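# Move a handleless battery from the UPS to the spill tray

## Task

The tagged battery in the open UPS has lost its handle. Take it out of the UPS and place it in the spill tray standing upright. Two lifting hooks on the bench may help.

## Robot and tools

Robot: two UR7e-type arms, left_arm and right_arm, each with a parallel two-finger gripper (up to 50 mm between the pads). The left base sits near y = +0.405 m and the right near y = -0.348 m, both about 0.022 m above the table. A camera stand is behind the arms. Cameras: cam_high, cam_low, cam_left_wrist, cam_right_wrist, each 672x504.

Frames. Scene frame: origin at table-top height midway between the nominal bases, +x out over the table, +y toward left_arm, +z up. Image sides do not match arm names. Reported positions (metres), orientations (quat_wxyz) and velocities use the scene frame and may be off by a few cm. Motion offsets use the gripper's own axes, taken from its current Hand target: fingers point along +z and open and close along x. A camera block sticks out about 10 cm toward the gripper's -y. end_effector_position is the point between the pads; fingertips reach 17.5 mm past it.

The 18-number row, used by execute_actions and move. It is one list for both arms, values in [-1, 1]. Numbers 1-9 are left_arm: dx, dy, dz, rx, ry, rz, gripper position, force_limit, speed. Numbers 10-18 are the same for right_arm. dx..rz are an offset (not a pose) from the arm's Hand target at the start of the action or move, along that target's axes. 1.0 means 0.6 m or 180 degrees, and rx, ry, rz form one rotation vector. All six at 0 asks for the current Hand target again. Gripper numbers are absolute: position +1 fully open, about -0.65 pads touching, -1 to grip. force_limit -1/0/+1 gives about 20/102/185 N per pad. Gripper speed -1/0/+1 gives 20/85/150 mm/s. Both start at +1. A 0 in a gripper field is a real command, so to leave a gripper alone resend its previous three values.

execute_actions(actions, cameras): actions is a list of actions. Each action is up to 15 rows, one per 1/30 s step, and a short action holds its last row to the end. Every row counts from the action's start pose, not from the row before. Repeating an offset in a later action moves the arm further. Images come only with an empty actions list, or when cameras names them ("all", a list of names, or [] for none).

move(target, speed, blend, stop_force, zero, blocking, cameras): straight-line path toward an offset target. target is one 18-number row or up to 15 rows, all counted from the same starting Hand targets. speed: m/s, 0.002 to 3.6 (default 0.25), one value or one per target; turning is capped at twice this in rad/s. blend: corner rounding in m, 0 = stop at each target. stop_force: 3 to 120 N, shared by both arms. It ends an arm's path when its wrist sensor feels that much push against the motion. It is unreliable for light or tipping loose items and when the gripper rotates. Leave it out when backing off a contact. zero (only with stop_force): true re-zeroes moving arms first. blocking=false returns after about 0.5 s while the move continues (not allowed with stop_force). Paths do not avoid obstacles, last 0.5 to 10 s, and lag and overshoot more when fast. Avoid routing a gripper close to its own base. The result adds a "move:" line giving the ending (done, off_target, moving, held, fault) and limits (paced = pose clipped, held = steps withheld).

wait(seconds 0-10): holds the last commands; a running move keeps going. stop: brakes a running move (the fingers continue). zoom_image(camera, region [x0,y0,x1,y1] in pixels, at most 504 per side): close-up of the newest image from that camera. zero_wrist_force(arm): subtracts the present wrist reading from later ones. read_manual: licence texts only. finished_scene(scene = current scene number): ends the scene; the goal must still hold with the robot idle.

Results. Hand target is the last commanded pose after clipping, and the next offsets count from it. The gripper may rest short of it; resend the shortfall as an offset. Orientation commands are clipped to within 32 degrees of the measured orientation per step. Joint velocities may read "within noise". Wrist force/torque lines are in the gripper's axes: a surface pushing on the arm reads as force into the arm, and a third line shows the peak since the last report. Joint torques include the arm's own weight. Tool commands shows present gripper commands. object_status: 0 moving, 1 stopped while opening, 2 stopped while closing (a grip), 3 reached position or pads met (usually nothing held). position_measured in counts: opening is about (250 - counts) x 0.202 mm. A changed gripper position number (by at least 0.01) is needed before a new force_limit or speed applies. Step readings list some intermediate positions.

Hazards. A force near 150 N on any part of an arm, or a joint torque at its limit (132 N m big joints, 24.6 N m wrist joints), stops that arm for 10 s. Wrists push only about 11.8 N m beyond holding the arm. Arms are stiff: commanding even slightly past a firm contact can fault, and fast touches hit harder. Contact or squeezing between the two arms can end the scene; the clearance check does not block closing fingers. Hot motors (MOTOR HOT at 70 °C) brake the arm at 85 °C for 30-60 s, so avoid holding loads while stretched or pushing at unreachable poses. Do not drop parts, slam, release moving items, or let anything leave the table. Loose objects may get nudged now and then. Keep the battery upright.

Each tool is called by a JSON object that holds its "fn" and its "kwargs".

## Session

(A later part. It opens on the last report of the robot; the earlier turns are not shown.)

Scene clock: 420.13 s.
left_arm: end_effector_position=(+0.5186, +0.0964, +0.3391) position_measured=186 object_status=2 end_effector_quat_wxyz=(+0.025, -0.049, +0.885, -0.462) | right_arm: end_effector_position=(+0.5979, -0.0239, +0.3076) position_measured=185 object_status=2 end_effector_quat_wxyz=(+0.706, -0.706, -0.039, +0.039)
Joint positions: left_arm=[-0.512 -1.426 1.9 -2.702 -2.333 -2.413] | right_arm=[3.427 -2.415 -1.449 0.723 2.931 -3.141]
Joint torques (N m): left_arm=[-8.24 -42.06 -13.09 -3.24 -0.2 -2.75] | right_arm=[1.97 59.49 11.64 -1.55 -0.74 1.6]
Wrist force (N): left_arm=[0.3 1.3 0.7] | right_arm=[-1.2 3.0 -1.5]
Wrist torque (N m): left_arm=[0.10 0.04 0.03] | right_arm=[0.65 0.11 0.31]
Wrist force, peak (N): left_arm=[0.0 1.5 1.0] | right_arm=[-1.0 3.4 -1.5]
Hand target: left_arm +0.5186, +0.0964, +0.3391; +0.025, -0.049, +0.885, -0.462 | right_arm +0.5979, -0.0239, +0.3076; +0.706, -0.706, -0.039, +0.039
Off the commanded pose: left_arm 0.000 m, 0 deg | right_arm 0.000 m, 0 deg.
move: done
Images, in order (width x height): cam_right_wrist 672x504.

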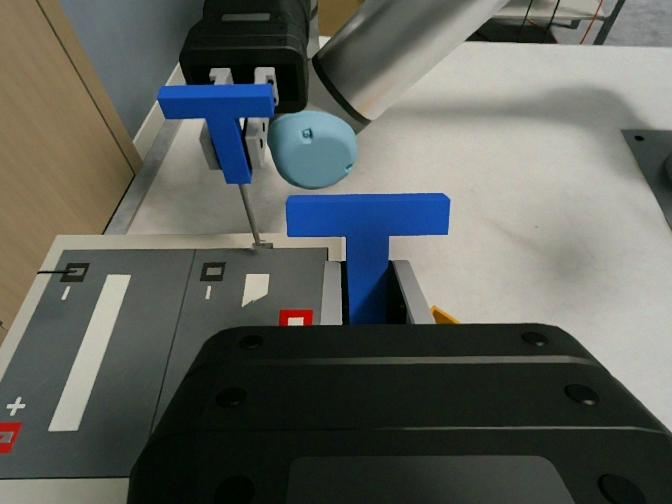

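{"fn": "move", "kwargs": {"target": [0,0,0,0,0,0,-1,-0.5,0,0.0,0.02,0.0,0,0,0,-1,-0.5,0], "stop_force": 5, "speed": 0.03, "cameras": []}}

{"fn": "wait", "kwargs": {"seconds": 0, "cameras": ["cam_right_wrist"]}}

{"fn": "zoom_image", "kwargs": {"camera": "cam_right_wrist", "region": [200, 180, 320, 300]}}

Scene clock: 433.33 s.
left_arm: end_effector_position=(+0.5186, +0.0964, +0.3391) position_measured=186 object_status=2 end_effector_quat_wxyz=(+0.025, -0.049, +0.885, -0.462) | right_arm: end_effector_position=(+0.5979, -0.0239, +0.2956) position_measured=185 object_status=2 end_effector_quat_wxyz=(+0.706, -0.706, -0.039, +0.039)
Joint positions: left_arm=[-0.512 -1.426 1.9 -2.702 -2.333 -2.413] | right_arm=[3.427 -2.434 -1.45 0.743 2.931 -3.141]
Joint torques (N m): left_arm=[-8.22 -39.92 -13.96 -6.2 -0.38 -2.62] | right_arm=[9.19 59.84 23.87 -1.78 -1.68 1.67]
Wrist force (N): left_arm=[0.4 1.1 0.8] | right_arm=[-1.1 3.0 -1.6]
Wrist torque (N m): left_arm=[0.06 0.03 0.03] | right_arm=[0.64 0.10 0.31]
Wrist force, peak (N): left_arm=[0.0 1.5 1.0] | right_arm=[-1.3 3.4 -1.5]
Hand target: left_arm +0.5186, +0.0964, +0.3391; +0.025, -0.049, +0.885, -0.462 | right_arm +0.5979, -0.0239, +0.2956; +0.706, -0.706, -0.039, +0.039
Off the commanded pose: left_arm 0.000 m, 0 deg | right_arm 0.000 m, 0 deg.
move: done
No camera images: "cameras" was empty.

Scene clock: 433.33 s.
left_arm: end_effector_position=(+0.5186, +0.0964, +0.3391) position_measured=186 object_status=2 end_effector_quat_wxyz=(+0.025, -0.049, +0.885, -0.462) | right_arm: end_effector_position=(+0.5979, -0.0239, +0.2956) position_measured=185 object_status=2 end_effector_quat_wxyz=(+0.706, -0.706, -0.039, +0.039)
Joint positions: left_arm=[-0.512 -1.426 1.9 -2.702 -2.333 -2.413] | right_arm=[3.427 -2.434 -1.45 0.743 2.931 -3.141]
Joint torques (N m): left_arm=[-8.22 -39.92 -13.96 -6.2 -0.38 -2.62] | right_arm=[9.19 59.84 23.87 -1.78 -1.68 1.67]
Wrist force (N): left_arm=[0.4 1.1 0.8] | right_arm=[-1.1 3.0 -1.6]
Wrist torque (N m): left_arm=[0.06 0.03 0.03] | right_arm=[0.64 0.10 0.31]
Wrist force, peak (N): left_arm=[0.4 1.1 0.8] | right_arm=[-1.1 3.0 -1.6]
Hand target: left_arm +0.5186, +0.0964, +0.3391; +0.025, -0.049, +0.885, -0.462 | right_arm +0.5979, -0.0239, +0.2956; +0.706, -0.706, -0.039, +0.039
Tool commands: left_gripper/position=-1.0 left_gripper/force_limit=-0.5 left_gripper/speed=+0.0 right_gripper/position=-1.0 right_gripper/force_limit=-0.5 right_gripper/speed=+0.0
Off the commanded pose: left_arm 0.000 m, 0 deg | right_arm 0.000 m, 0 deg.
Images, in order (width x height): cam_right_wrist 672x504.

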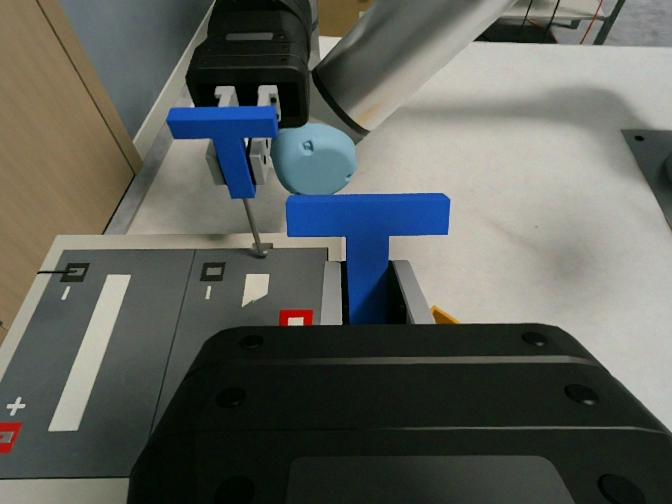

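Scaled by 4.200 from the camera's 672x504 image, which has a finer 960x720 frame.

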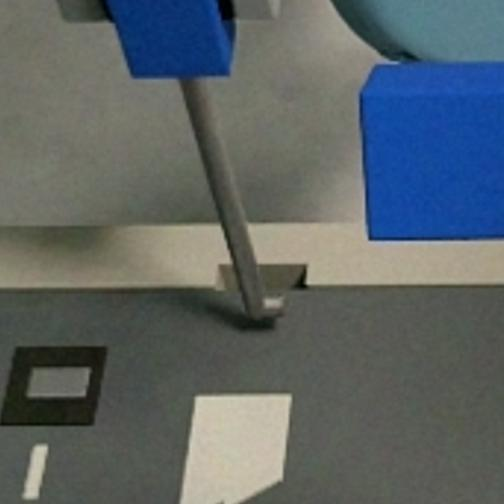

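{"fn": "move", "kwargs": {"target": [[0,0,0,0,0,0,-1,-0.5,0,0.0,-0.008,0.0,0,0,0,-1,-0.5,0],[0,0,0,0,0,0,-1,-0.5,0,0.002,-0.008,-0.0155,0,0,0,-1,-0.5,0],[0,0,0,0,0,0,-1,-0.5,0,0.002,0.0,-0.0155,0,0,0,-1,-0.5,0]], "stop_force": 5, "speed": 0.04, "cameras": ["cam_right_wrist"]}}

{"fn": "zoom_image", "kwargs": {"camera": "cam_right_wrist", "region": [200, 180, 320, 300]}}

Scene clock: 446.93 s.
left_arm: end_effector_position=(+0.5186, +0.0964, +0.3391) position_measured=186 object_status=2 end_effector_quat_wxyz=(+0.025, -0.049, +0.885, -0.462) | right_arm: end_effector_position=(+0.6001, -0.0330, +0.2956) position_measured=185 object_status=2 end_effector_quat_wxyz=(+0.706, -0.706, -0.039, +0.039)
Joint positions: left_arm=[-0.512 -1.426 1.9 -2.702 -2.333 -2.413] | right_arm=[3.411 -2.436 -1.445 0.741 2.946 -3.141]
Joint torques (N m): left_arm=[-8.28 -39.16 -15.05 -6.21 -0.6 -2.65] | right_arm=[10.12 59.91 24.23 -1.93 -2.1 1.91]
Wrist force (N): left_arm=[0.3 1.2 0.8] | right_arm=[-1.1 2.7 -1.3]
Wrist torque (N m): left_arm=[0.08 0.04 0.03] | right_arm=[0.60 0.10 0.29]
Wrist force, peak (N): left_arm=[0.0 1.5 0.9] | right_arm=[-1.2 3.8 -1.7]
Hand target: left_arm +0.5186, +0.0964, +0.3391; +0.025, -0.049, +0.885, -0.462 | right_arm +0.6001, -0.0330, +0.2956; +0.706, -0.706, -0.039, +0.039
Off the commanded pose: left_arm 0.000 m, 0 deg | right_arm 0.000 m, 0 deg.
move: done
Images, in order (width x height): cam_right_wrist 672x504.

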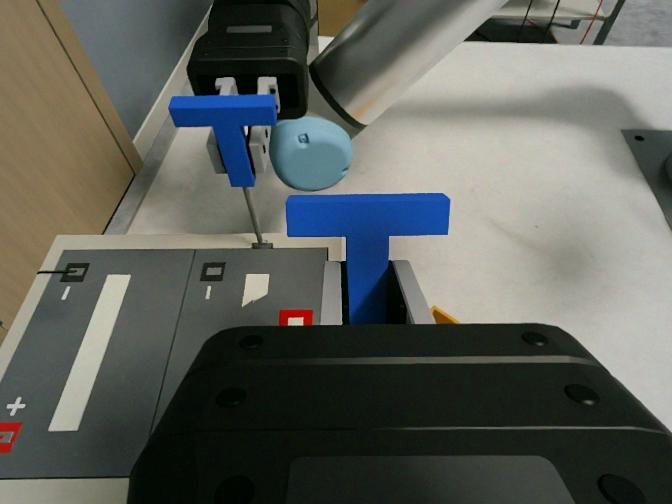

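Scaled by 4.200 from the camera's 672x504 image, which has a finer 960x720 frame.

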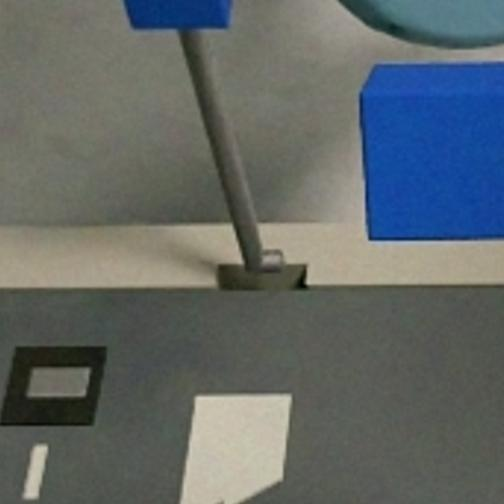

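{"fn": "move", "kwargs": {"target": [[0,0,0,0,0,0,-1,-0.5,0,0.0,0.0,0.0047,0,0,0,-1,-0.5,0],[0,0,0,0,0,0,-1,-0.5,0,0.0,0.025,0.0047,0,0,0,-1,-0.5,0]], "stop_force": 4, "speed": 0.03, "cameras": ["cam_right_wrist"]}}

{"fn": "zoom_image", "kwargs": {"camera": "cam_right_wrist", "region": [200, 180, 320, 300]}}

Scene clock: 456.13 s.
left_arm: end_effector_position=(+0.5186, +0.0964, +0.3391) position_measured=186 object_status=2 end_effector_quat_wxyz=(+0.025, -0.049, +0.885, -0.462) | right_arm: end_effector_position=(+0.5998, -0.0300, +0.2902) position_measured=185 object_status=2 end_effector_quat_wxyz=(+0.706, -0.706, -0.039, +0.039)
Joint positions: left_arm=[-0.512 -1.426 1.9 -2.702 -2.333 -2.413] | right_arm=[3.416 -2.445 -1.446 0.749 2.941 -3.142]
Joint torques (N m): left_arm=[-8.3 -38.98 -14.82 -6.2 -0.96 -2.6] | right_arm=[9 58.7 10.67 2.44 -2.12 1.23]
Wrist force (N): left_arm=[0.1 1.3 0.8] | right_arm=[-1.2 -0.4 -1.3]
Wrist torque (N m): left_arm=[0.10 0.08 0.03] | right_arm=[0.62 0.11 0.35]
Wrist force, peak (N): left_arm=[0.0 1.4 0.9] | right_arm=[-2.0 -53.0 -2.6]
Hand target: left_arm +0.5186, +0.0964, +0.3391; +0.025, -0.049, +0.885, -0.462 | right_arm +0.5998, -0.0300, +0.2902; +0.706, -0.706, -0.039, +0.039 (not the last commanded pose)
Off the commanded pose: left_arm 0.000 m, 0 deg | right_arm 0.010 m, 0 deg.
move: contact (right_arm); path passed 1 of 2 targets
Images, in order (width x height): cam_right_wrist 672x504.

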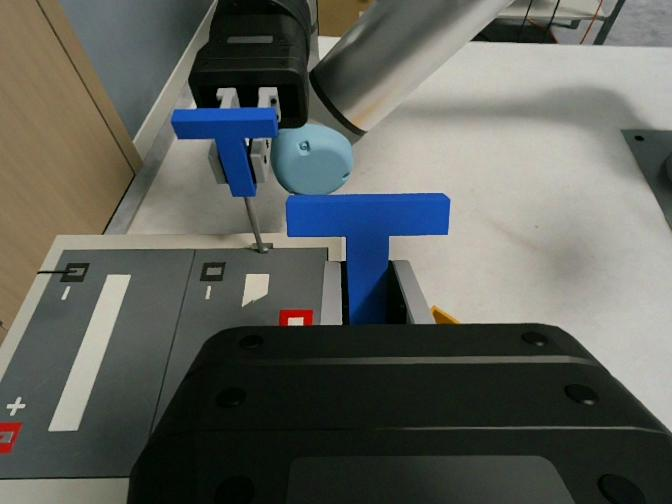

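Scaled by 4.200 from the camera's 672x504 image, which has a finer 960x720 frame.

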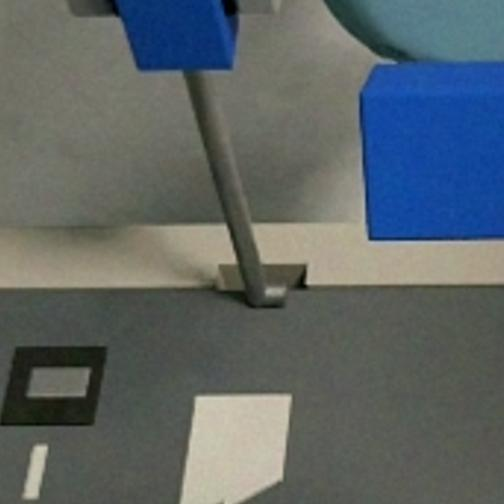

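{"fn": "move", "kwargs": {"target": [[0,0,0,0,0,0,-1,-0.5,0,0.0,-0.005,0.0,0,0,0,-1,-0.5,0],[0,0,0,0,0,0,-1,-0.5,0,-0.0005,-0.005,-0.0064,0,0,0,-1,-0.5,0],[0,0,0,0,0,0,-1,-0.5,0,-0.0005,0.015,-0.0064,0,0,0,-1,-0.5,0]], "stop_force": 4, "speed": [0.02,0.02,0.01], "cameras": ["cam_right_wrist"]}}

{"fn": "zoom_image", "kwargs": {"camera": "cam_right_wrist", "region": [200, 180, 320, 300]}}

Scene clock: 468.93 s.
left_arm: end_effector_position=(+0.5186, +0.0964, +0.3391) position_measured=186 object_status=2 end_effector_quat_wxyz=(+0.025, -0.049, +0.885, -0.462) | right_arm: end_effector_position=(+0.5999, -0.0339, +0.2812) position_measured=185 object_status=2 end_effector_quat_wxyz=(+0.706, -0.706, -0.039, +0.039)
Joint positions: left_arm=[-0.512 -1.426 1.9 -2.702 -2.333 -2.413] | right_arm=[3.41 -2.459 -1.447 0.765 2.947 -3.142]
Joint torques (N m): left_arm=[-7.63 -37.26 -15.88 -6.29 -1.2 -2.49] | right_arm=[11.49 60.67 24.17 -1.94 -2.12 1.48]
Wrist force (N): left_arm=[0.1 1.1 0.8] | right_arm=[-1.4 3.5 -2.9]
Wrist torque (N m): left_arm=[0.07 0.08 0.03] | right_arm=[0.55 0.13 0.36]
Wrist force, peak (N): left_arm=[0.2 1.6 0.7] | right_arm=[-1.3 3.6 -2.9]
Hand target: left_arm +0.5186, +0.0964, +0.3391; +0.025, -0.049, +0.885, -0.462 | right_arm +0.5999, -0.0339, +0.2812; +0.706, -0.706, -0.039, +0.039
Off the commanded pose: left_arm 0.000 m, 0 deg | right_arm 0.000 m, 0 deg.
move: done
Images, in order (width x height): cam_right_wrist 672x504.

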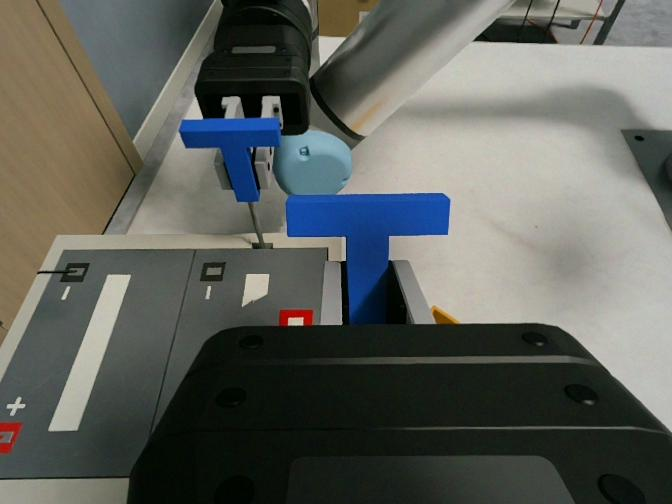

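Scaled by 4.200 from the camera's 672x504 image, which has a finer 960x720 frame.

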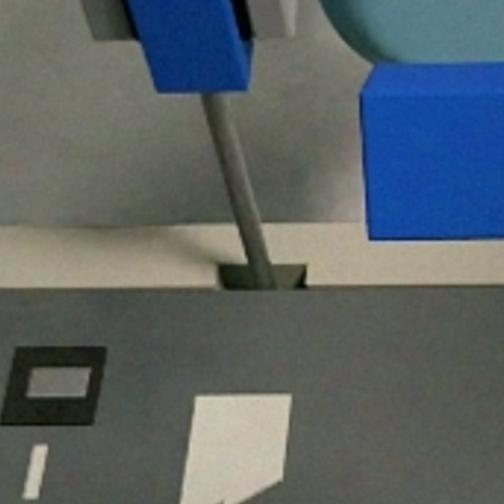

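{"fn": "move", "kwargs": {"target": [[0,0,0,0,0,0,-1,-0.5,0,0.0,0.0,-0.0015,0,0,0,-1,-0.5,0],[0,0,0,0,0,0,-1,-0.5,0,0,0.077,-0.0015,0,0,0,-1,-0.5,0]], "stop_force": 5, "speed": [0.02,0.015], "cameras": ["cam_right_wrist"]}}

{"fn": "zoom_image", "kwargs": {"camera": "cam_right_wrist", "region": [200, 180, 320, 300]}}

Scene clock: 481.00 s.
left_arm: end_effector_position=(+0.5186, +0.0964, +0.3391) position_measured=186 object_status=2 end_effector_quat_wxyz=(+0.025, -0.049, +0.885, -0.462) | right_arm: end_effector_position=(+0.6000, -0.0348, +0.2532) position_measured=185 object_status=2 end_effector_quat_wxyz=(+0.706, -0.706, -0.039, +0.039)
Joint positions: left_arm=[-0.512 -1.426 1.9 -2.702 -2.333 -2.413] | right_arm=[3.409 -2.506 -1.444 0.808 2.949 -3.142]
Joint torques (N m): left_arm=[-8.27 -36.15 -15.93 -6.21 -1.59 -2.32] | right_arm=[-8.87 60.81 11.01 -1.74 -1.63 -0.35]
Wrist force (N): left_arm=[-0.2 1.3 0.6] | right_arm=[-1.2 2.6 -1.6]
Wrist torque (N m): left_arm=[0.10 0.12 0.03] | right_arm=[0.64 0.13 0.34]
Wrist force, peak (N): left_arm=[0.4 1.5 0.6] | right_arm=[-2.2 -22.2 -2.1]
Hand target: left_arm +0.5186, +0.0964, +0.3391; +0.025, -0.049, +0.885, -0.462 | right_arm +0.6000, -0.0348, +0.2532; +0.706, -0.706, -0.039, +0.039 (not the last commanded pose)
Off the commanded pose: left_arm 0.000 m, 0 deg | right_arm 0.018 m, 0 deg.
move: contact (right_arm); path passed 1 of 2 targets
Images, in order (width x height): cam_right_wrist 672x504.

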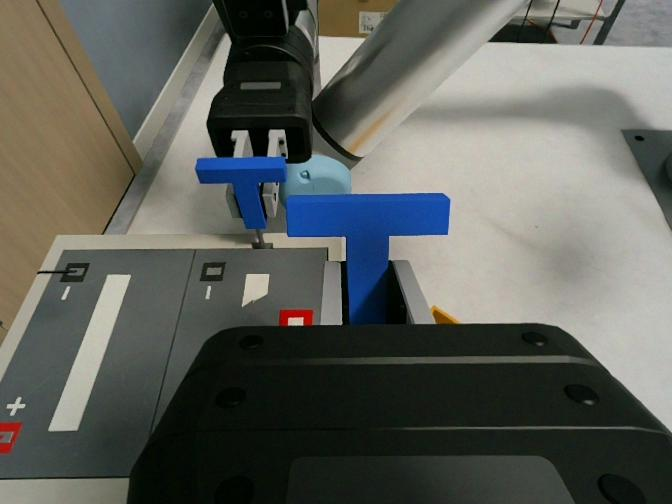

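Scaled by 4.200 from the camera's 672x504 image, which has a finer 960x720 frame.

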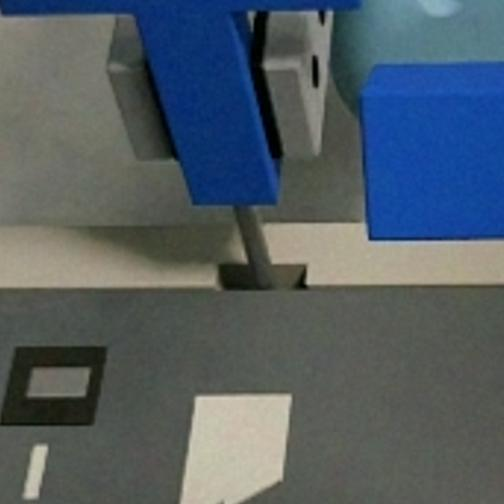

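{"fn": "move", "kwargs": {"target": [[0,0,0,0,0,0,-1,-0.5,0,0,-0.0045,0,0,0,0,-1,-0.5,0],[0,0,0,0,0,0,-1,-0.5,0,-0.0133,-0.0045,0.0035,0,0.1667,0,-1,-0.5,0],[0,0,0,0,0,0,-1,-0.5,0,-0.0231,-0.0045,0.0133,0,0.3333,0,-1,-0.5,0],[0,0,0,0,0,0,-1,-0.5,0,-0.0267,-0.0045,0.0267,0,0.5,0,-1,-0.5,0]], "speed": 0.12, "blend": [0,0.003,0.003,0], "cameras": ["cam_right_wrist","cam_high"]}}

{"fn": "zoom_image", "kwargs": {"camera": "cam_right_wrist", "region": [200, 180, 320, 300]}}

Scene clock: 513.60 s.
left_arm: end_effector_position=(+0.5186, +0.0964, +0.3391) position_measured=186 object_status=2 end_effector_quat_wxyz=(+0.025, -0.049, +0.885, -0.462) | right_arm: end_effector_position=(+0.5823, -0.0205, +0.2558) position_measured=185 object_status=2 end_effector_quat_wxyz=(+0.527, -0.527, +0.471, -0.472)
Joint positions: left_arm=[-0.512 -1.426 1.9 -2.702 -2.333 -2.413] | right_arm=[4.164 -2.244 -2.068 1.171 0.623 -3.142]
Joint torques (N m): left_arm=[-8.42 -34.12 -17.13 -6.26 -2.06 -2.21] | right_arm=[-8.05 47.54 8.17 4.25 -0.07 0.23]
Wrist force (N): left_arm=[0.3 1.2 1.0] | right_arm=[3.3 4.2 -2.3]
Wrist torque (N m): left_arm=[0.08 0.05 0.03] | right_arm=[0.59 0.15 0.00]
Wrist force, peak (N): left_arm=[-0.1 1.4 1.0] | right_arm=[3.7 4.2 -2.1]
Hand target: left_arm +0.5186, +0.0964, +0.3391; +0.025, -0.049, +0.885, -0.462 | right_arm +0.5823, -0.0206, +0.2559; +0.527, -0.527, +0.471, -0.472
Off the commanded pose: left_arm 0.000 m, 0 deg | right_arm 0.000 m, 0 deg.
move: done
Images, in order (width x height): cam_high 672x504, cam_right_wrist 672x504.

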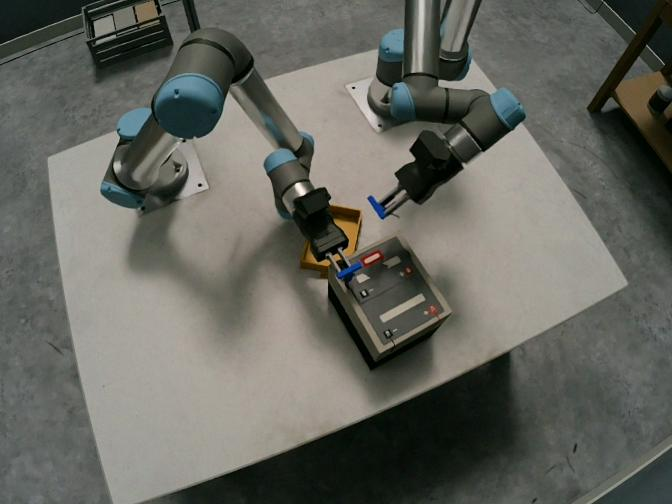

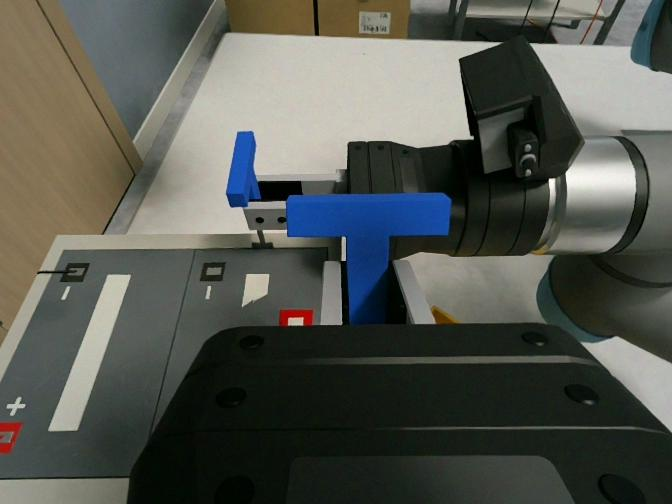

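Scaled by 4.200 from the camera's 672x504 image, which has a finer 960x720 frame.

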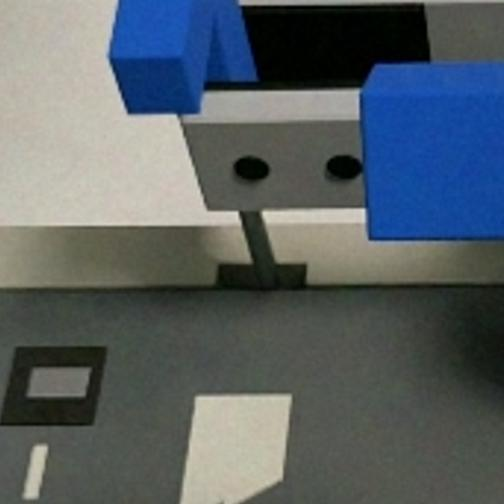

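{"fn": "move", "kwargs": {"target": [0,0,0,0,0,0,-1,-0.5,0,0,-0.025,0,0,0,0,-1,-0.5,0], "stop_force": 7, "speed": 0.01, "cameras": []}}

Scene clock: 523.30 s.
left_arm: end_effector_position=(+0.5186, +0.0964, +0.3391) position_measured=186 object_status=2 end_effector_quat_wxyz=(+0.025, -0.049, +0.885, -0.462) | right_arm: end_effector_position=(+0.5823, -0.0206, +0.2661) position_measured=185 object_status=2 end_effector_quat_wxyz=(+0.527, -0.527, +0.471, -0.472)
Joint positions: left_arm=[-0.512 -1.426 1.9 -2.702 -2.333 -2.413] | right_arm=[4.164 -2.219 -2.069 1.148 0.623 -3.142]
Joint torques (N m): left_arm=[-7.59 -33.73 -18.06 -6.27 -2.08 -2.02] | right_arm=[-7.12 27.22 21.35 4.26 -0.68 -0.79]
Wrist force (N): left_arm=[-0.1 1.3 0.9] | right_arm=[3.3 8.8 -1.7]
Wrist torque (N m): left_arm=[0.10 0.12 0.02] | right_arm=[0.65 0.11 0.01]
Wrist force, peak (N): left_arm=[0.0 1.4 0.9] | right_arm=[1.5 20.4 -1.3]
Hand target: left_arm +0.5186, +0.0964, +0.3391; +0.025, -0.049, +0.885, -0.462 | right_arm +0.5823, -0.0206, +0.2661; +0.527, -0.527, +0.471, -0.472 (not the last commanded pose)
Off the commanded pose: left_arm 0.000 m, 0 deg | right_arm 0.005 m, 0 deg.
move: contact (right_arm)
No camera images: "cameras" was empty.

{"fn": "move", "kwargs": {"target": [-0.1162,0.0823,-0.0332,0.194,0,0,-1,-0.5,0,0,0.002,0,0,0,0,-1,-0.5,0], "cameras": ["cam_high","cam_low"]}}

{"fn": "zoom_image", "kwargs": {"camera": "cam_low", "region": [380, 180, 470, 260]}}

{"fn": "zoom_image", "kwargs": {"camera": "cam_high", "region": [350, 210, 450, 290]}}

Scene clock: 567.97 s.
left_arm: end_effector_position=(+0.5830, +0.1484, +0.3099) position_measured=186 object_status=2 end_effector_quat_wxyz=(+0.038, -0.040, +0.706, -0.706) end_effector_velocity=(+0.000, +0.000, +0.001) end_effector_angular_velocity=(-0.002, +0.001, +0.001) | right_arm: end_effector_position=(+0.5823, -0.0206, +0.2649) position_measured=185 object_status=2 end_effector_quat_wxyz=(+0.527, -0.527, +0.471, -0.472)
Joint positions: left_arm=[-0.292 -0.85 1.697 -3.988 -2.791 -3.143] | right_arm=[4.164 -2.222 -2.069 1.15 0.623 -3.142]
Joint velocities: left_arm=[0 -0.001 0 -0.003 0.001 -0.005] | right_arm=[within noise]
Joint torques (N m): left_arm=[-4.97 -41.53 -12.42 -3.35 -1.29 -2.43] | right_arm=[-7.22 27.31 18.72 3.33 -0.61 -0.59]
Wrist force (N): left_arm=[1.3 1.5 0.1] | right_arm=[2.8 1.6 -1.6]
Wrist torque (N m): left_arm=[0.13 0.08 0.06] | right_arm=[0.61 0.12 0.06]
Wrist force, peak (N): left_arm=[0.3 3.1 -0.7] | right_arm=[3.1 9.1 -1.7]
Hand target: left_arm +0.5830, +0.1484, +0.3099; +0.038, -0.040, +0.706, -0.706 | right_arm +0.5823, -0.0206, +0.2649; +0.527, -0.527, +0.471, -0.472
Off the commanded pose: left_arm 0.000 m, 0 deg | right_arm 0.000 m, 0 deg.
move: done
Images, in order (width x height): cam_high 672x504, cam_low 672x504.

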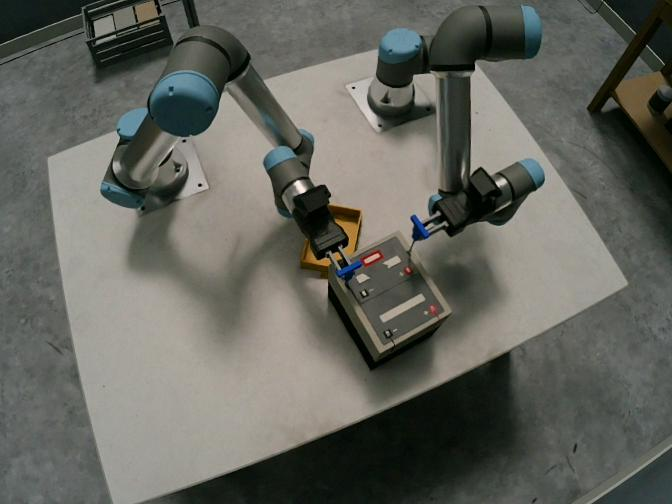

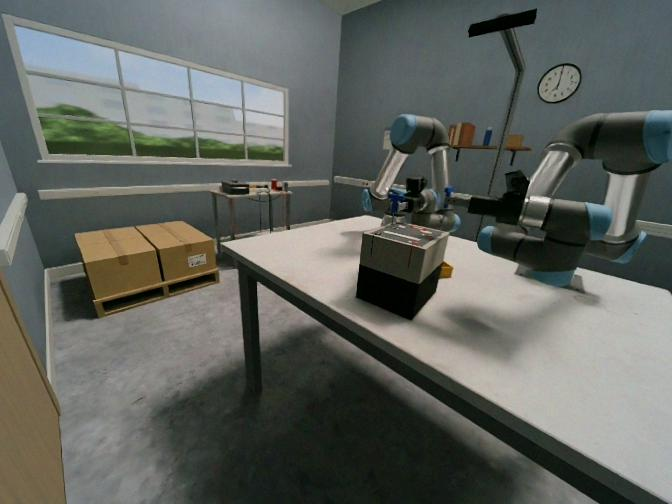

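Scaled by 5.600 from the camera's 672x504 image, which has a finer 960x720 frame.

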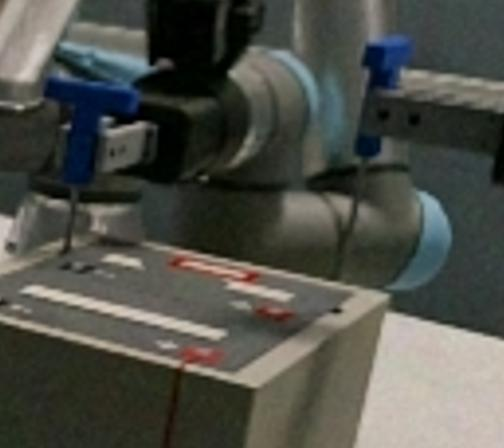

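Scaled by 5.040 from the camera's 672x504 image, which has a finer 960x720 frame.

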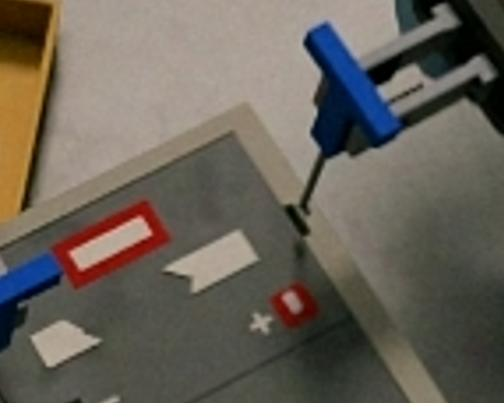

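{"fn": "move", "kwargs": {"target": [[0.005,0,-0.0015,0,0,0,-1,-0.5,0,0,0,0,0,0,0,-1,-0.5,0],[0.005,0.03,-0.0015,0,0,0,-1,-0.5,0,0,0,0,0,0,0,-1,-0.5,0]], "stop_force": 4, "speed": [0.03,0.015], "cameras": ["cam_high","cam_low"]}}

{"fn": "zoom_image", "kwargs": {"camera": "cam_low", "region": [420, 205, 460, 245]}}

{"fn": "zoom_image", "kwargs": {"camera": "cam_high", "region": [390, 225, 430, 265]}}

Scene clock: 585.20 s.
left_arm: end_effector_position=(+0.5799, +0.1489, +0.2919) position_measured=186 object_status=2 end_effector_quat_wxyz=(+0.038, -0.040, +0.706, -0.706) | right_arm: end_effector_position=(+0.5823, -0.0206, +0.2649) position_measured=185 object_status=2 end_effector_quat_wxyz=(+0.527, -0.527, +0.471, -0.472)
Joint positions: left_arm=[-0.293 -0.822 1.709 -4.028 -2.791 -3.143] | right_arm=[4.164 -2.222 -2.069 1.15 0.623 -3.142]
Joint torques (N m): left_arm=[2.43 -58.44 -13.29 1.73 1.39 -2.62] | right_arm=[-8.07 44.12 17.6 -0.57 0.02 -0.62]
Wrist force (N): left_arm=[0.9 1.5 -0.9] | right_arm=[2.8 1.6 -1.7]
Wrist torque (N m): left_arm=[0.10 0.15 0.08] | right_arm=[0.61 0.14 0.06]
Wrist force, peak (N): left_arm=[1.4 1.7 0.2] | right_arm=[2.9 1.7 -1.9]
Hand target: left_arm +0.5799, +0.1489, +0.2919; +0.038, -0.040, +0.706, -0.706 | right_arm +0.5823, -0.0206, +0.2649; +0.527, -0.527, +0.471, -0.472
Off the commanded pose: left_arm 0.000 m, 0 deg | right_arm 0.000 m, 0 deg.
move: done
Images, in order (width x height): cam_high 672x504, cam_low 672x504.

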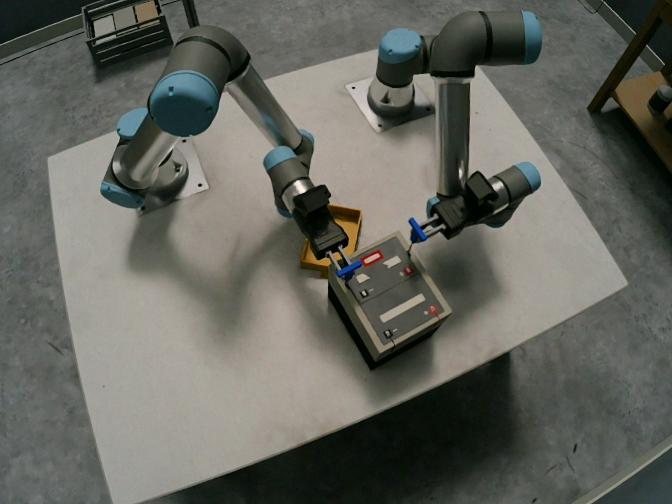

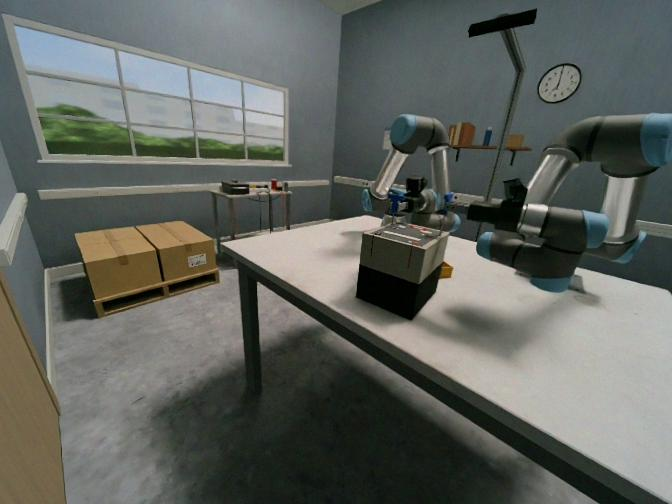

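Scaled by 12.600 from the camera's 672x504 image, which has a finer 960x720 frame.

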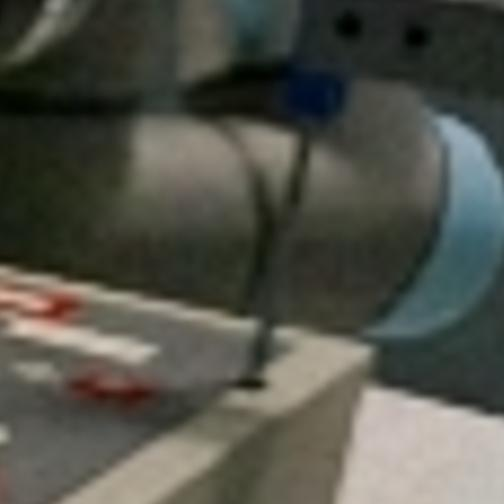

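Scaled by 12.600 from the camera's 672x504 image, which has a finer 960x720 frame.

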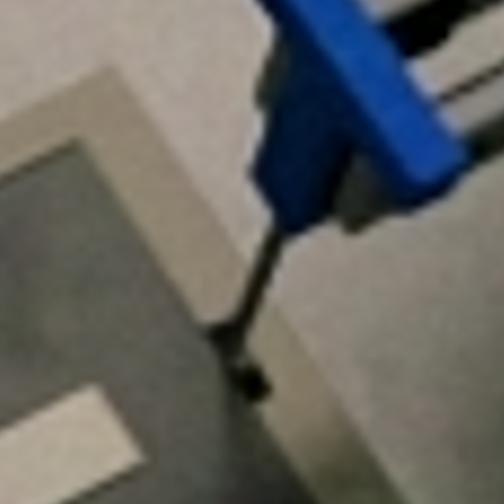

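{"fn": "move", "kwargs": {"target": [0,0.03,0,0,0,0,-1,-0.5,0,0,0,0,0,0,0,-1,-0.5,0], "stop_force": 4, "speed": 0.01, "cameras": ["cam_high","cam_low"]}}

{"fn": "zoom_image", "kwargs": {"camera": "cam_low", "region": [420, 205, 460, 245]}}

{"fn": "zoom_image", "kwargs": {"camera": "cam_high", "region": [390, 225, 430, 265]}}

Scene clock: 593.80 s.
left_arm: end_effector_position=(+0.5798, +0.1489, +0.2739) position_measured=186 object_status=2 end_effector_quat_wxyz=(+0.038, -0.040, +0.706, -0.706) | right_arm: end_effector_position=(+0.5823, -0.0206, +0.2649) position_measured=185 object_status=2 end_effector_quat_wxyz=(+0.527, -0.527, +0.471, -0.472)
Joint positions: left_arm=[-0.293 -0.788 1.709 -4.062 -2.791 -3.143] | right_arm=[4.164 -2.222 -2.069 1.15 0.623 -3.142]
Joint torques (N m): left_arm=[-1.65 -58.9 -28.36 1.87 1.35 -1.73] | right_arm=[-7.73 43.76 15.95 -0.5 0.96 -0.61]
Wrist force (N): left_arm=[1.0 2.2 -0.8] | right_arm=[2.8 1.6 -1.7]
Wrist torque (N m): left_arm=[0.10 0.12 0.06] | right_arm=[0.60 0.12 0.06]
Wrist force, peak (N): left_arm=[0.9 2.0 -1.3] | right_arm=[2.9 1.7 -2.0]
Hand target: left_arm +0.5798, +0.1489, +0.2739; +0.038, -0.040, +0.706, -0.706 | right_arm +0.5823, -0.0206, +0.2649; +0.527, -0.527, +0.471, -0.472
Off the commanded pose: left_arm 0.000 m, 0 deg | right_arm 0.000 m, 0 deg.
move: done
Images, in order (width x height): cam_high 672x504, cam_low 672x504.

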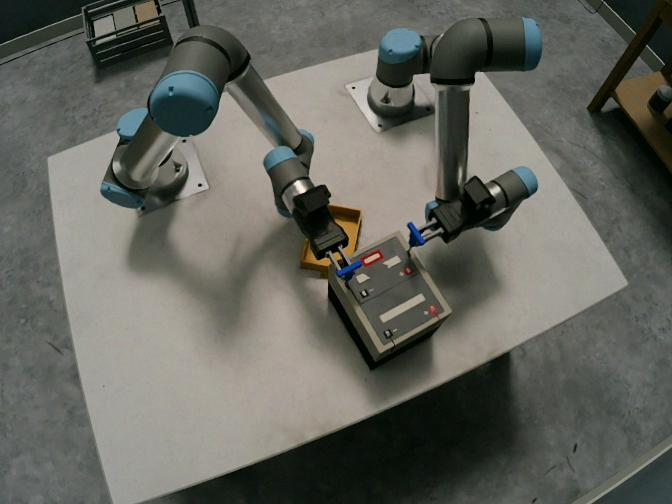

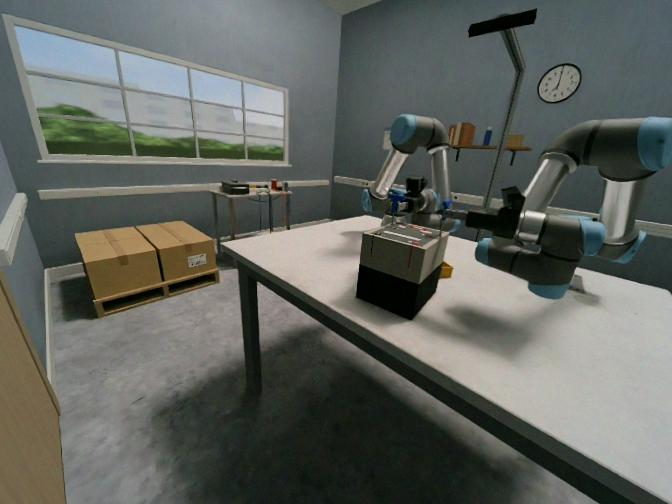

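Scaled by 12.600 from the camera's 672x504 image, which has a finer 960x720 frame.

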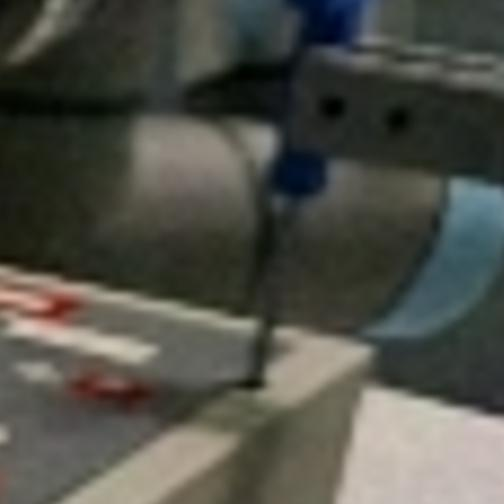

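Scaled by 12.600 from the camera's 672x504 image, which has a finer 960x720 frame.

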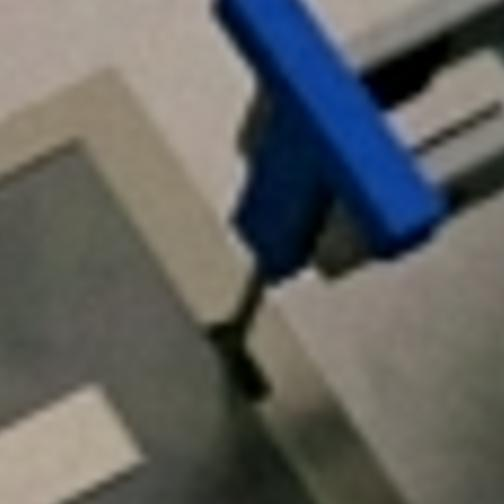

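{"fn": "move", "kwargs": {"target": [0,0.05,0,0,0,0,-1,-0.5,0,0,0,0,0,0,0,-1,-0.5,0], "stop_force": 5, "speed": 0.015}}

Scene clock: 604.13 s.
left_arm: end_effector_position=(+0.5798, +0.1489, +0.2557) position_measured=186 object_status=2 end_effector_quat_wxyz=(+0.038, -0.040, +0.706, -0.706) | right_arm: end_effector_position=(+0.5823, -0.0206, +0.2649) position_measured=185 object_status=2 end_effector_quat_wxyz=(+0.527, -0.527, +0.471, -0.472)
Joint positions: left_arm=[-0.293 -0.754 1.707 -4.094 -2.791 -3.143] | right_arm=[4.164 -2.222 -2.069 1.15 0.623 -3.142]
Joint torques (N m): left_arm=[-7.73 -59.7 -3.18 0.3 0.86 2.12] | right_arm=[-7.41 43.91 14.43 -0.55 1.63 -0.65]
Wrist force (N): left_arm=[0.6 1.7 -1.8] | right_arm=[2.6 1.6 -1.9]
Wrist torque (N m): left_arm=[0.06 0.11 0.11] | right_arm=[0.60 0.16 0.05]
Wrist force, peak (N): left_arm=[2.0 -21.1 -1.6] | right_arm=[3.0 1.8 -1.8]
Hand target: left_arm +0.5798, +0.1489, +0.2557; +0.038, -0.040, +0.706, -0.706 (not the last commanded pose) | right_arm +0.5823, -0.0206, +0.2649; +0.527, -0.527, +0.471, -0.472
Off the commanded pose: left_arm 0.012 m, 0 deg | right_arm 0.000 m, 0 deg.
move: contact (left_arm)

{"fn": "move", "kwargs": {"target": [[0,0,0,0,0,0,1,-0.5,0,0,0,0,0,0,0,-1,-0.5,0],[0,0,-0.12,0,0,0,1,-0.5,0,0,0,0,0,0,0,-1,-0.5,0],[0,-0.22,-0.12,-0.385,0.385,0.385,1,-0.5,0,0,0,0,0,0,0,-1,-0.5,0],[0,-0.14,0.0267,-0.385,0.385,0.385,1,-0.5,0,0,0,0,0,0,0,-1,-0.5,0]], "speed": 0.35, "blend": [0,0.02,0.02,0], "cameras": ["cam_high","cam_right_wrist","cam_low"]}}

{"fn": "zoom_image", "kwargs": {"camera": "cam_right_wrist", "region": [250, 100, 500, 330]}}

{"fn": "zoom_image", "kwargs": {"camera": "cam_low", "region": [380, 170, 480, 260]}}

Scene clock: 631.47 s.
left_arm: end_effector_position=(+0.5641, +0.2219, +0.2986) position_measured=3 object_status=3 end_effector_quat_wxyz=(+0.085, +0.173, +0.810, -0.553) | right_arm: end_effector_position=(+0.5823, -0.0206, +0.2649) position_measured=185 object_status=2 end_effector_quat_wxyz=(+0.527, -0.527, +0.471, -0.472)
Joint positions: left_arm=[-0.185 -1.24 1.804 -2.316 -2.752 -1.405] | right_arm=[4.164 -2.222 -2.069 1.15 0.623 -3.142]
Joint torques (N m): left_arm=[4.8 -44.55 -21.02 -4.23 -0.8 -1.24] | right_arm=[-8.04 43.83 12.86 -0.57 2.47 -0.75]
Wrist force (N): left_arm=[0.3 0.3 0.0] | right_arm=[2.6 1.4 -1.7]
Wrist torque (N m): left_arm=[0.07 0.13 0.17] | right_arm=[0.59 0.15 0.06]
Wrist force, peak (N): left_arm=[6.4 30.1 10.8] | right_arm=[3.0 1.6 -1.9]
Hand target: left_arm +0.5641, +0.2219, +0.2987; +0.085, +0.173, +0.810, -0.553 (not the last commanded pose) | right_arm +0.5823, -0.0206, +0.2649; +0.527, -0.527, +0.471, -0.472
Off the commanded pose: left_arm 0.099 m, 88 deg | right_arm 0.000 m, 0 deg.
move: held (left_arm; a check stopped the path); path passed 2 of 4 targets; limits=held
pose unreachable (left arm): on one or more control steps of this call, first in action 0 (counted from 0), this arm could not follow its commanded pose, so it was not sent that pose on those steps. It may still have moved: this result reports where it is.
cause: moving toward the commanded pose would bring two parts of the arm too close to each other (its gripper and another part of the arm, with joints 4 (wrist 1) to 6 (wrist 3) between them, 14 mm apart when it was first held).
Images, in order (width x height): cam_high 672x504, cam_low 672x504, cam_right_wrist 672x504.

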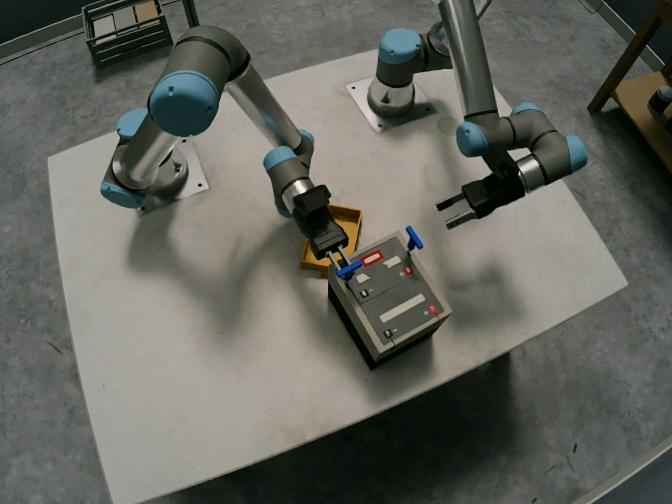

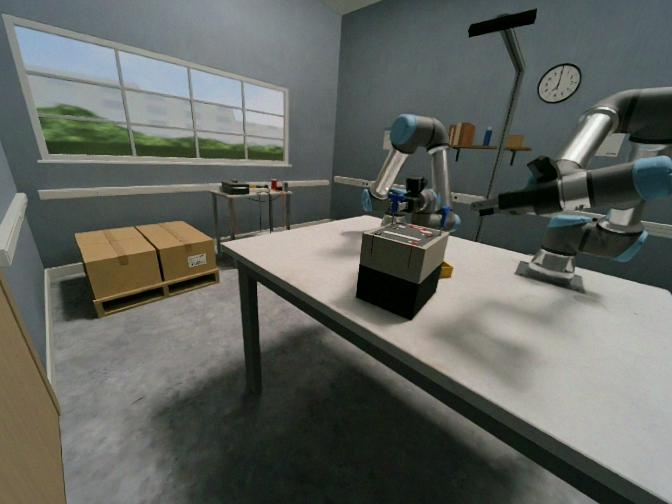

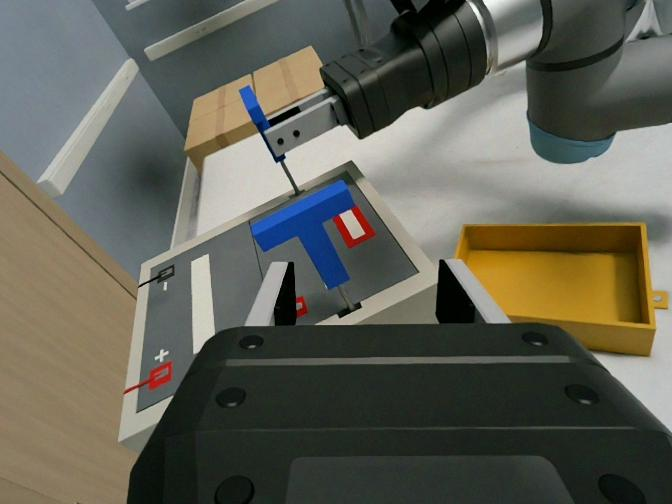

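Scaled by 2.016 from the camera's 672x504 image, which has a finer 960x720 frame.

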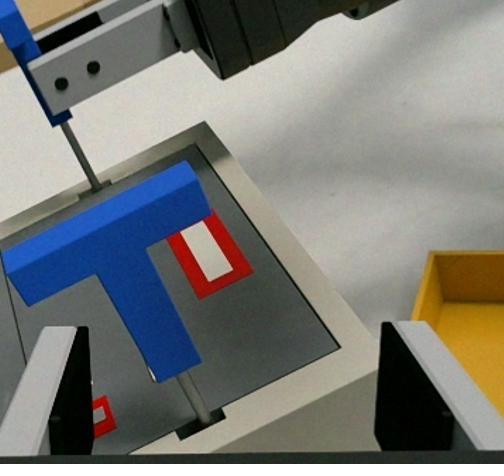

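Scaled by 5.040 from the camera's 672x504 image, which has a finer 960x720 frame.

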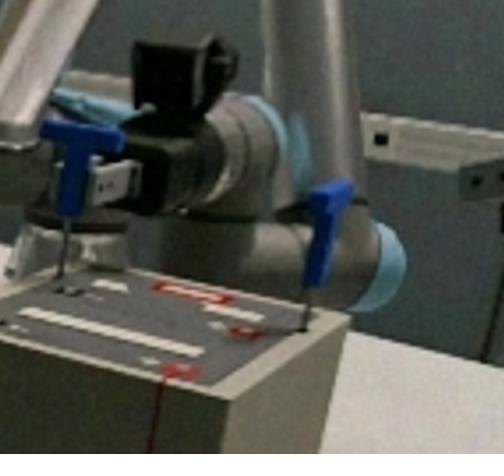

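{"fn": "move", "kwargs": {"target": [-0.066,-0.173,-0.074,-0.3805,0.037,-0.149,1,-0.5,0,0,0,0,0,0,0,-1,-0.5,0], "speed": 0.35}}

Scene clock: 650.63 s.
left_arm: end_effector_position=(+0.5643, +0.2215, +0.4183) position_measured=3 object_status=3 end_effector_quat_wxyz=(+0.000, -0.055, +0.998, +0.000) | right_arm: end_effector_position=(+0.5823, -0.0206, +0.2649) position_measured=185 object_status=2 end_effector_quat_wxyz=(+0.527, -0.527, +0.471, -0.472)
Joint positions: left_arm=[-0.591 -1.342 1.14 -1.369 -1.571 -2.221] | right_arm=[4.164 -2.222 -2.069 1.15 0.623 -3.142]
Joint torques (N m): left_arm=[0.96 -38.52 -32.81 -0.86 1.67 -1.02] | right_arm=[-7.88 43.84 11.2 -0.64 2.59 -0.81]
Wrist force (N): left_arm=[0.1 -1.0 -0.5] | right_arm=[2.8 1.6 -1.8]
Wrist torque (N m): left_arm=[-0.18 -0.05 -0.23] | right_arm=[0.60 0.13 0.06]
Wrist force, peak (N): left_arm=[0.7 2.3 0.6] | right_arm=[3.0 1.7 -1.8]
Hand target: left_arm +0.5642, +0.2215, +0.4183; +0.000, -0.055, +0.998, +0.000 | right_arm +0.5823, -0.0206, +0.2649; +0.527, -0.527, +0.471, -0.472
Off the commanded pose: left_arm 0.000 m, 0 deg | right_arm 0.000 m, 0 deg.
move: done

{"fn": "move", "kwargs": {"target": [-0.0125,-0.15,0.097,0,0,0.5,1,-0.5,0,0,0,0,0,0,0,-1,-0.5,0], "speed": 0.3, "cameras": ["cam_right_wrist"]}}

{"fn": "zoom_image", "kwargs": {"camera": "cam_low", "region": [380, 170, 480, 260]}}

Scene clock: 660.67 s.
left_arm: end_effector_position=(+0.5816, +0.1329, +0.3601) position_measured=3 object_status=3 end_effector_quat_wxyz=(+0.000, +0.667, +0.745, +0.000) | right_arm: end_effector_position=(+0.5823, -0.0206, +0.2649) position_measured=185 object_status=2 end_effector_quat_wxyz=(+0.527, -0.527, +0.471, -0.472)
Joint positions: left_arm=[-0.697 -1.236 1.152 -1.486 -1.571 -0.756] | right_arm=[4.164 -2.222 -2.069 1.15 0.623 -3.142]
Joint torques (N m): left_arm=[9.87 -51.41 -34.63 -0.67 -0.59 2.2] | right_arm=[-7.9 43.71 10.51 -0.55 2.73 -0.83]
Wrist force (N): left_arm=[0.0 -1.0 -0.3] | right_arm=[3.0 1.4 -1.8]
Wrist torque (N m): left_arm=[-0.18 -0.03 -0.11] | right_arm=[0.59 0.09 0.06]
Wrist force, peak (N): left_arm=[0.1 -1.4 -0.1] | right_arm=[2.9 1.9 -1.8]
Hand target: left_arm +0.5816, +0.1330, +0.3601; +0.000, +0.667, +0.745, +0.000 | right_arm +0.5823, -0.0206, +0.2649; +0.527, -0.527, +0.471, -0.472
Off the commanded pose: left_arm 0.000 m, 0 deg | right_arm 0.000 m, 0 deg.
move: done
Images, in order (width x height): cam_right_wrist 672x504.

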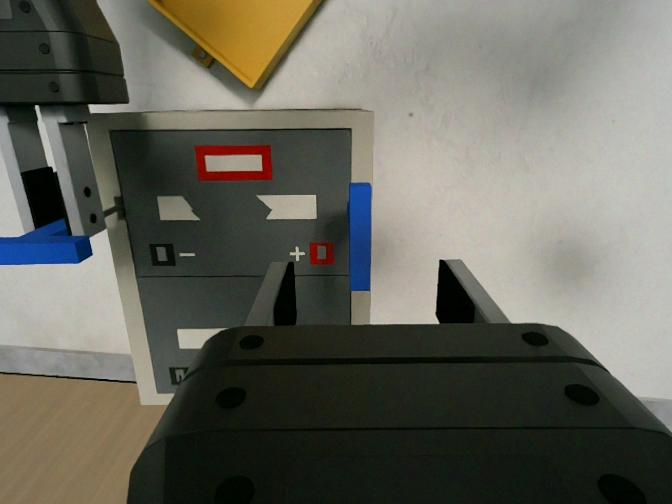

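This scene's latest camera images include none from cam_low. They are from: cam_right_wrist. cam_low's image comes with the result of a call that names it in "cameras".


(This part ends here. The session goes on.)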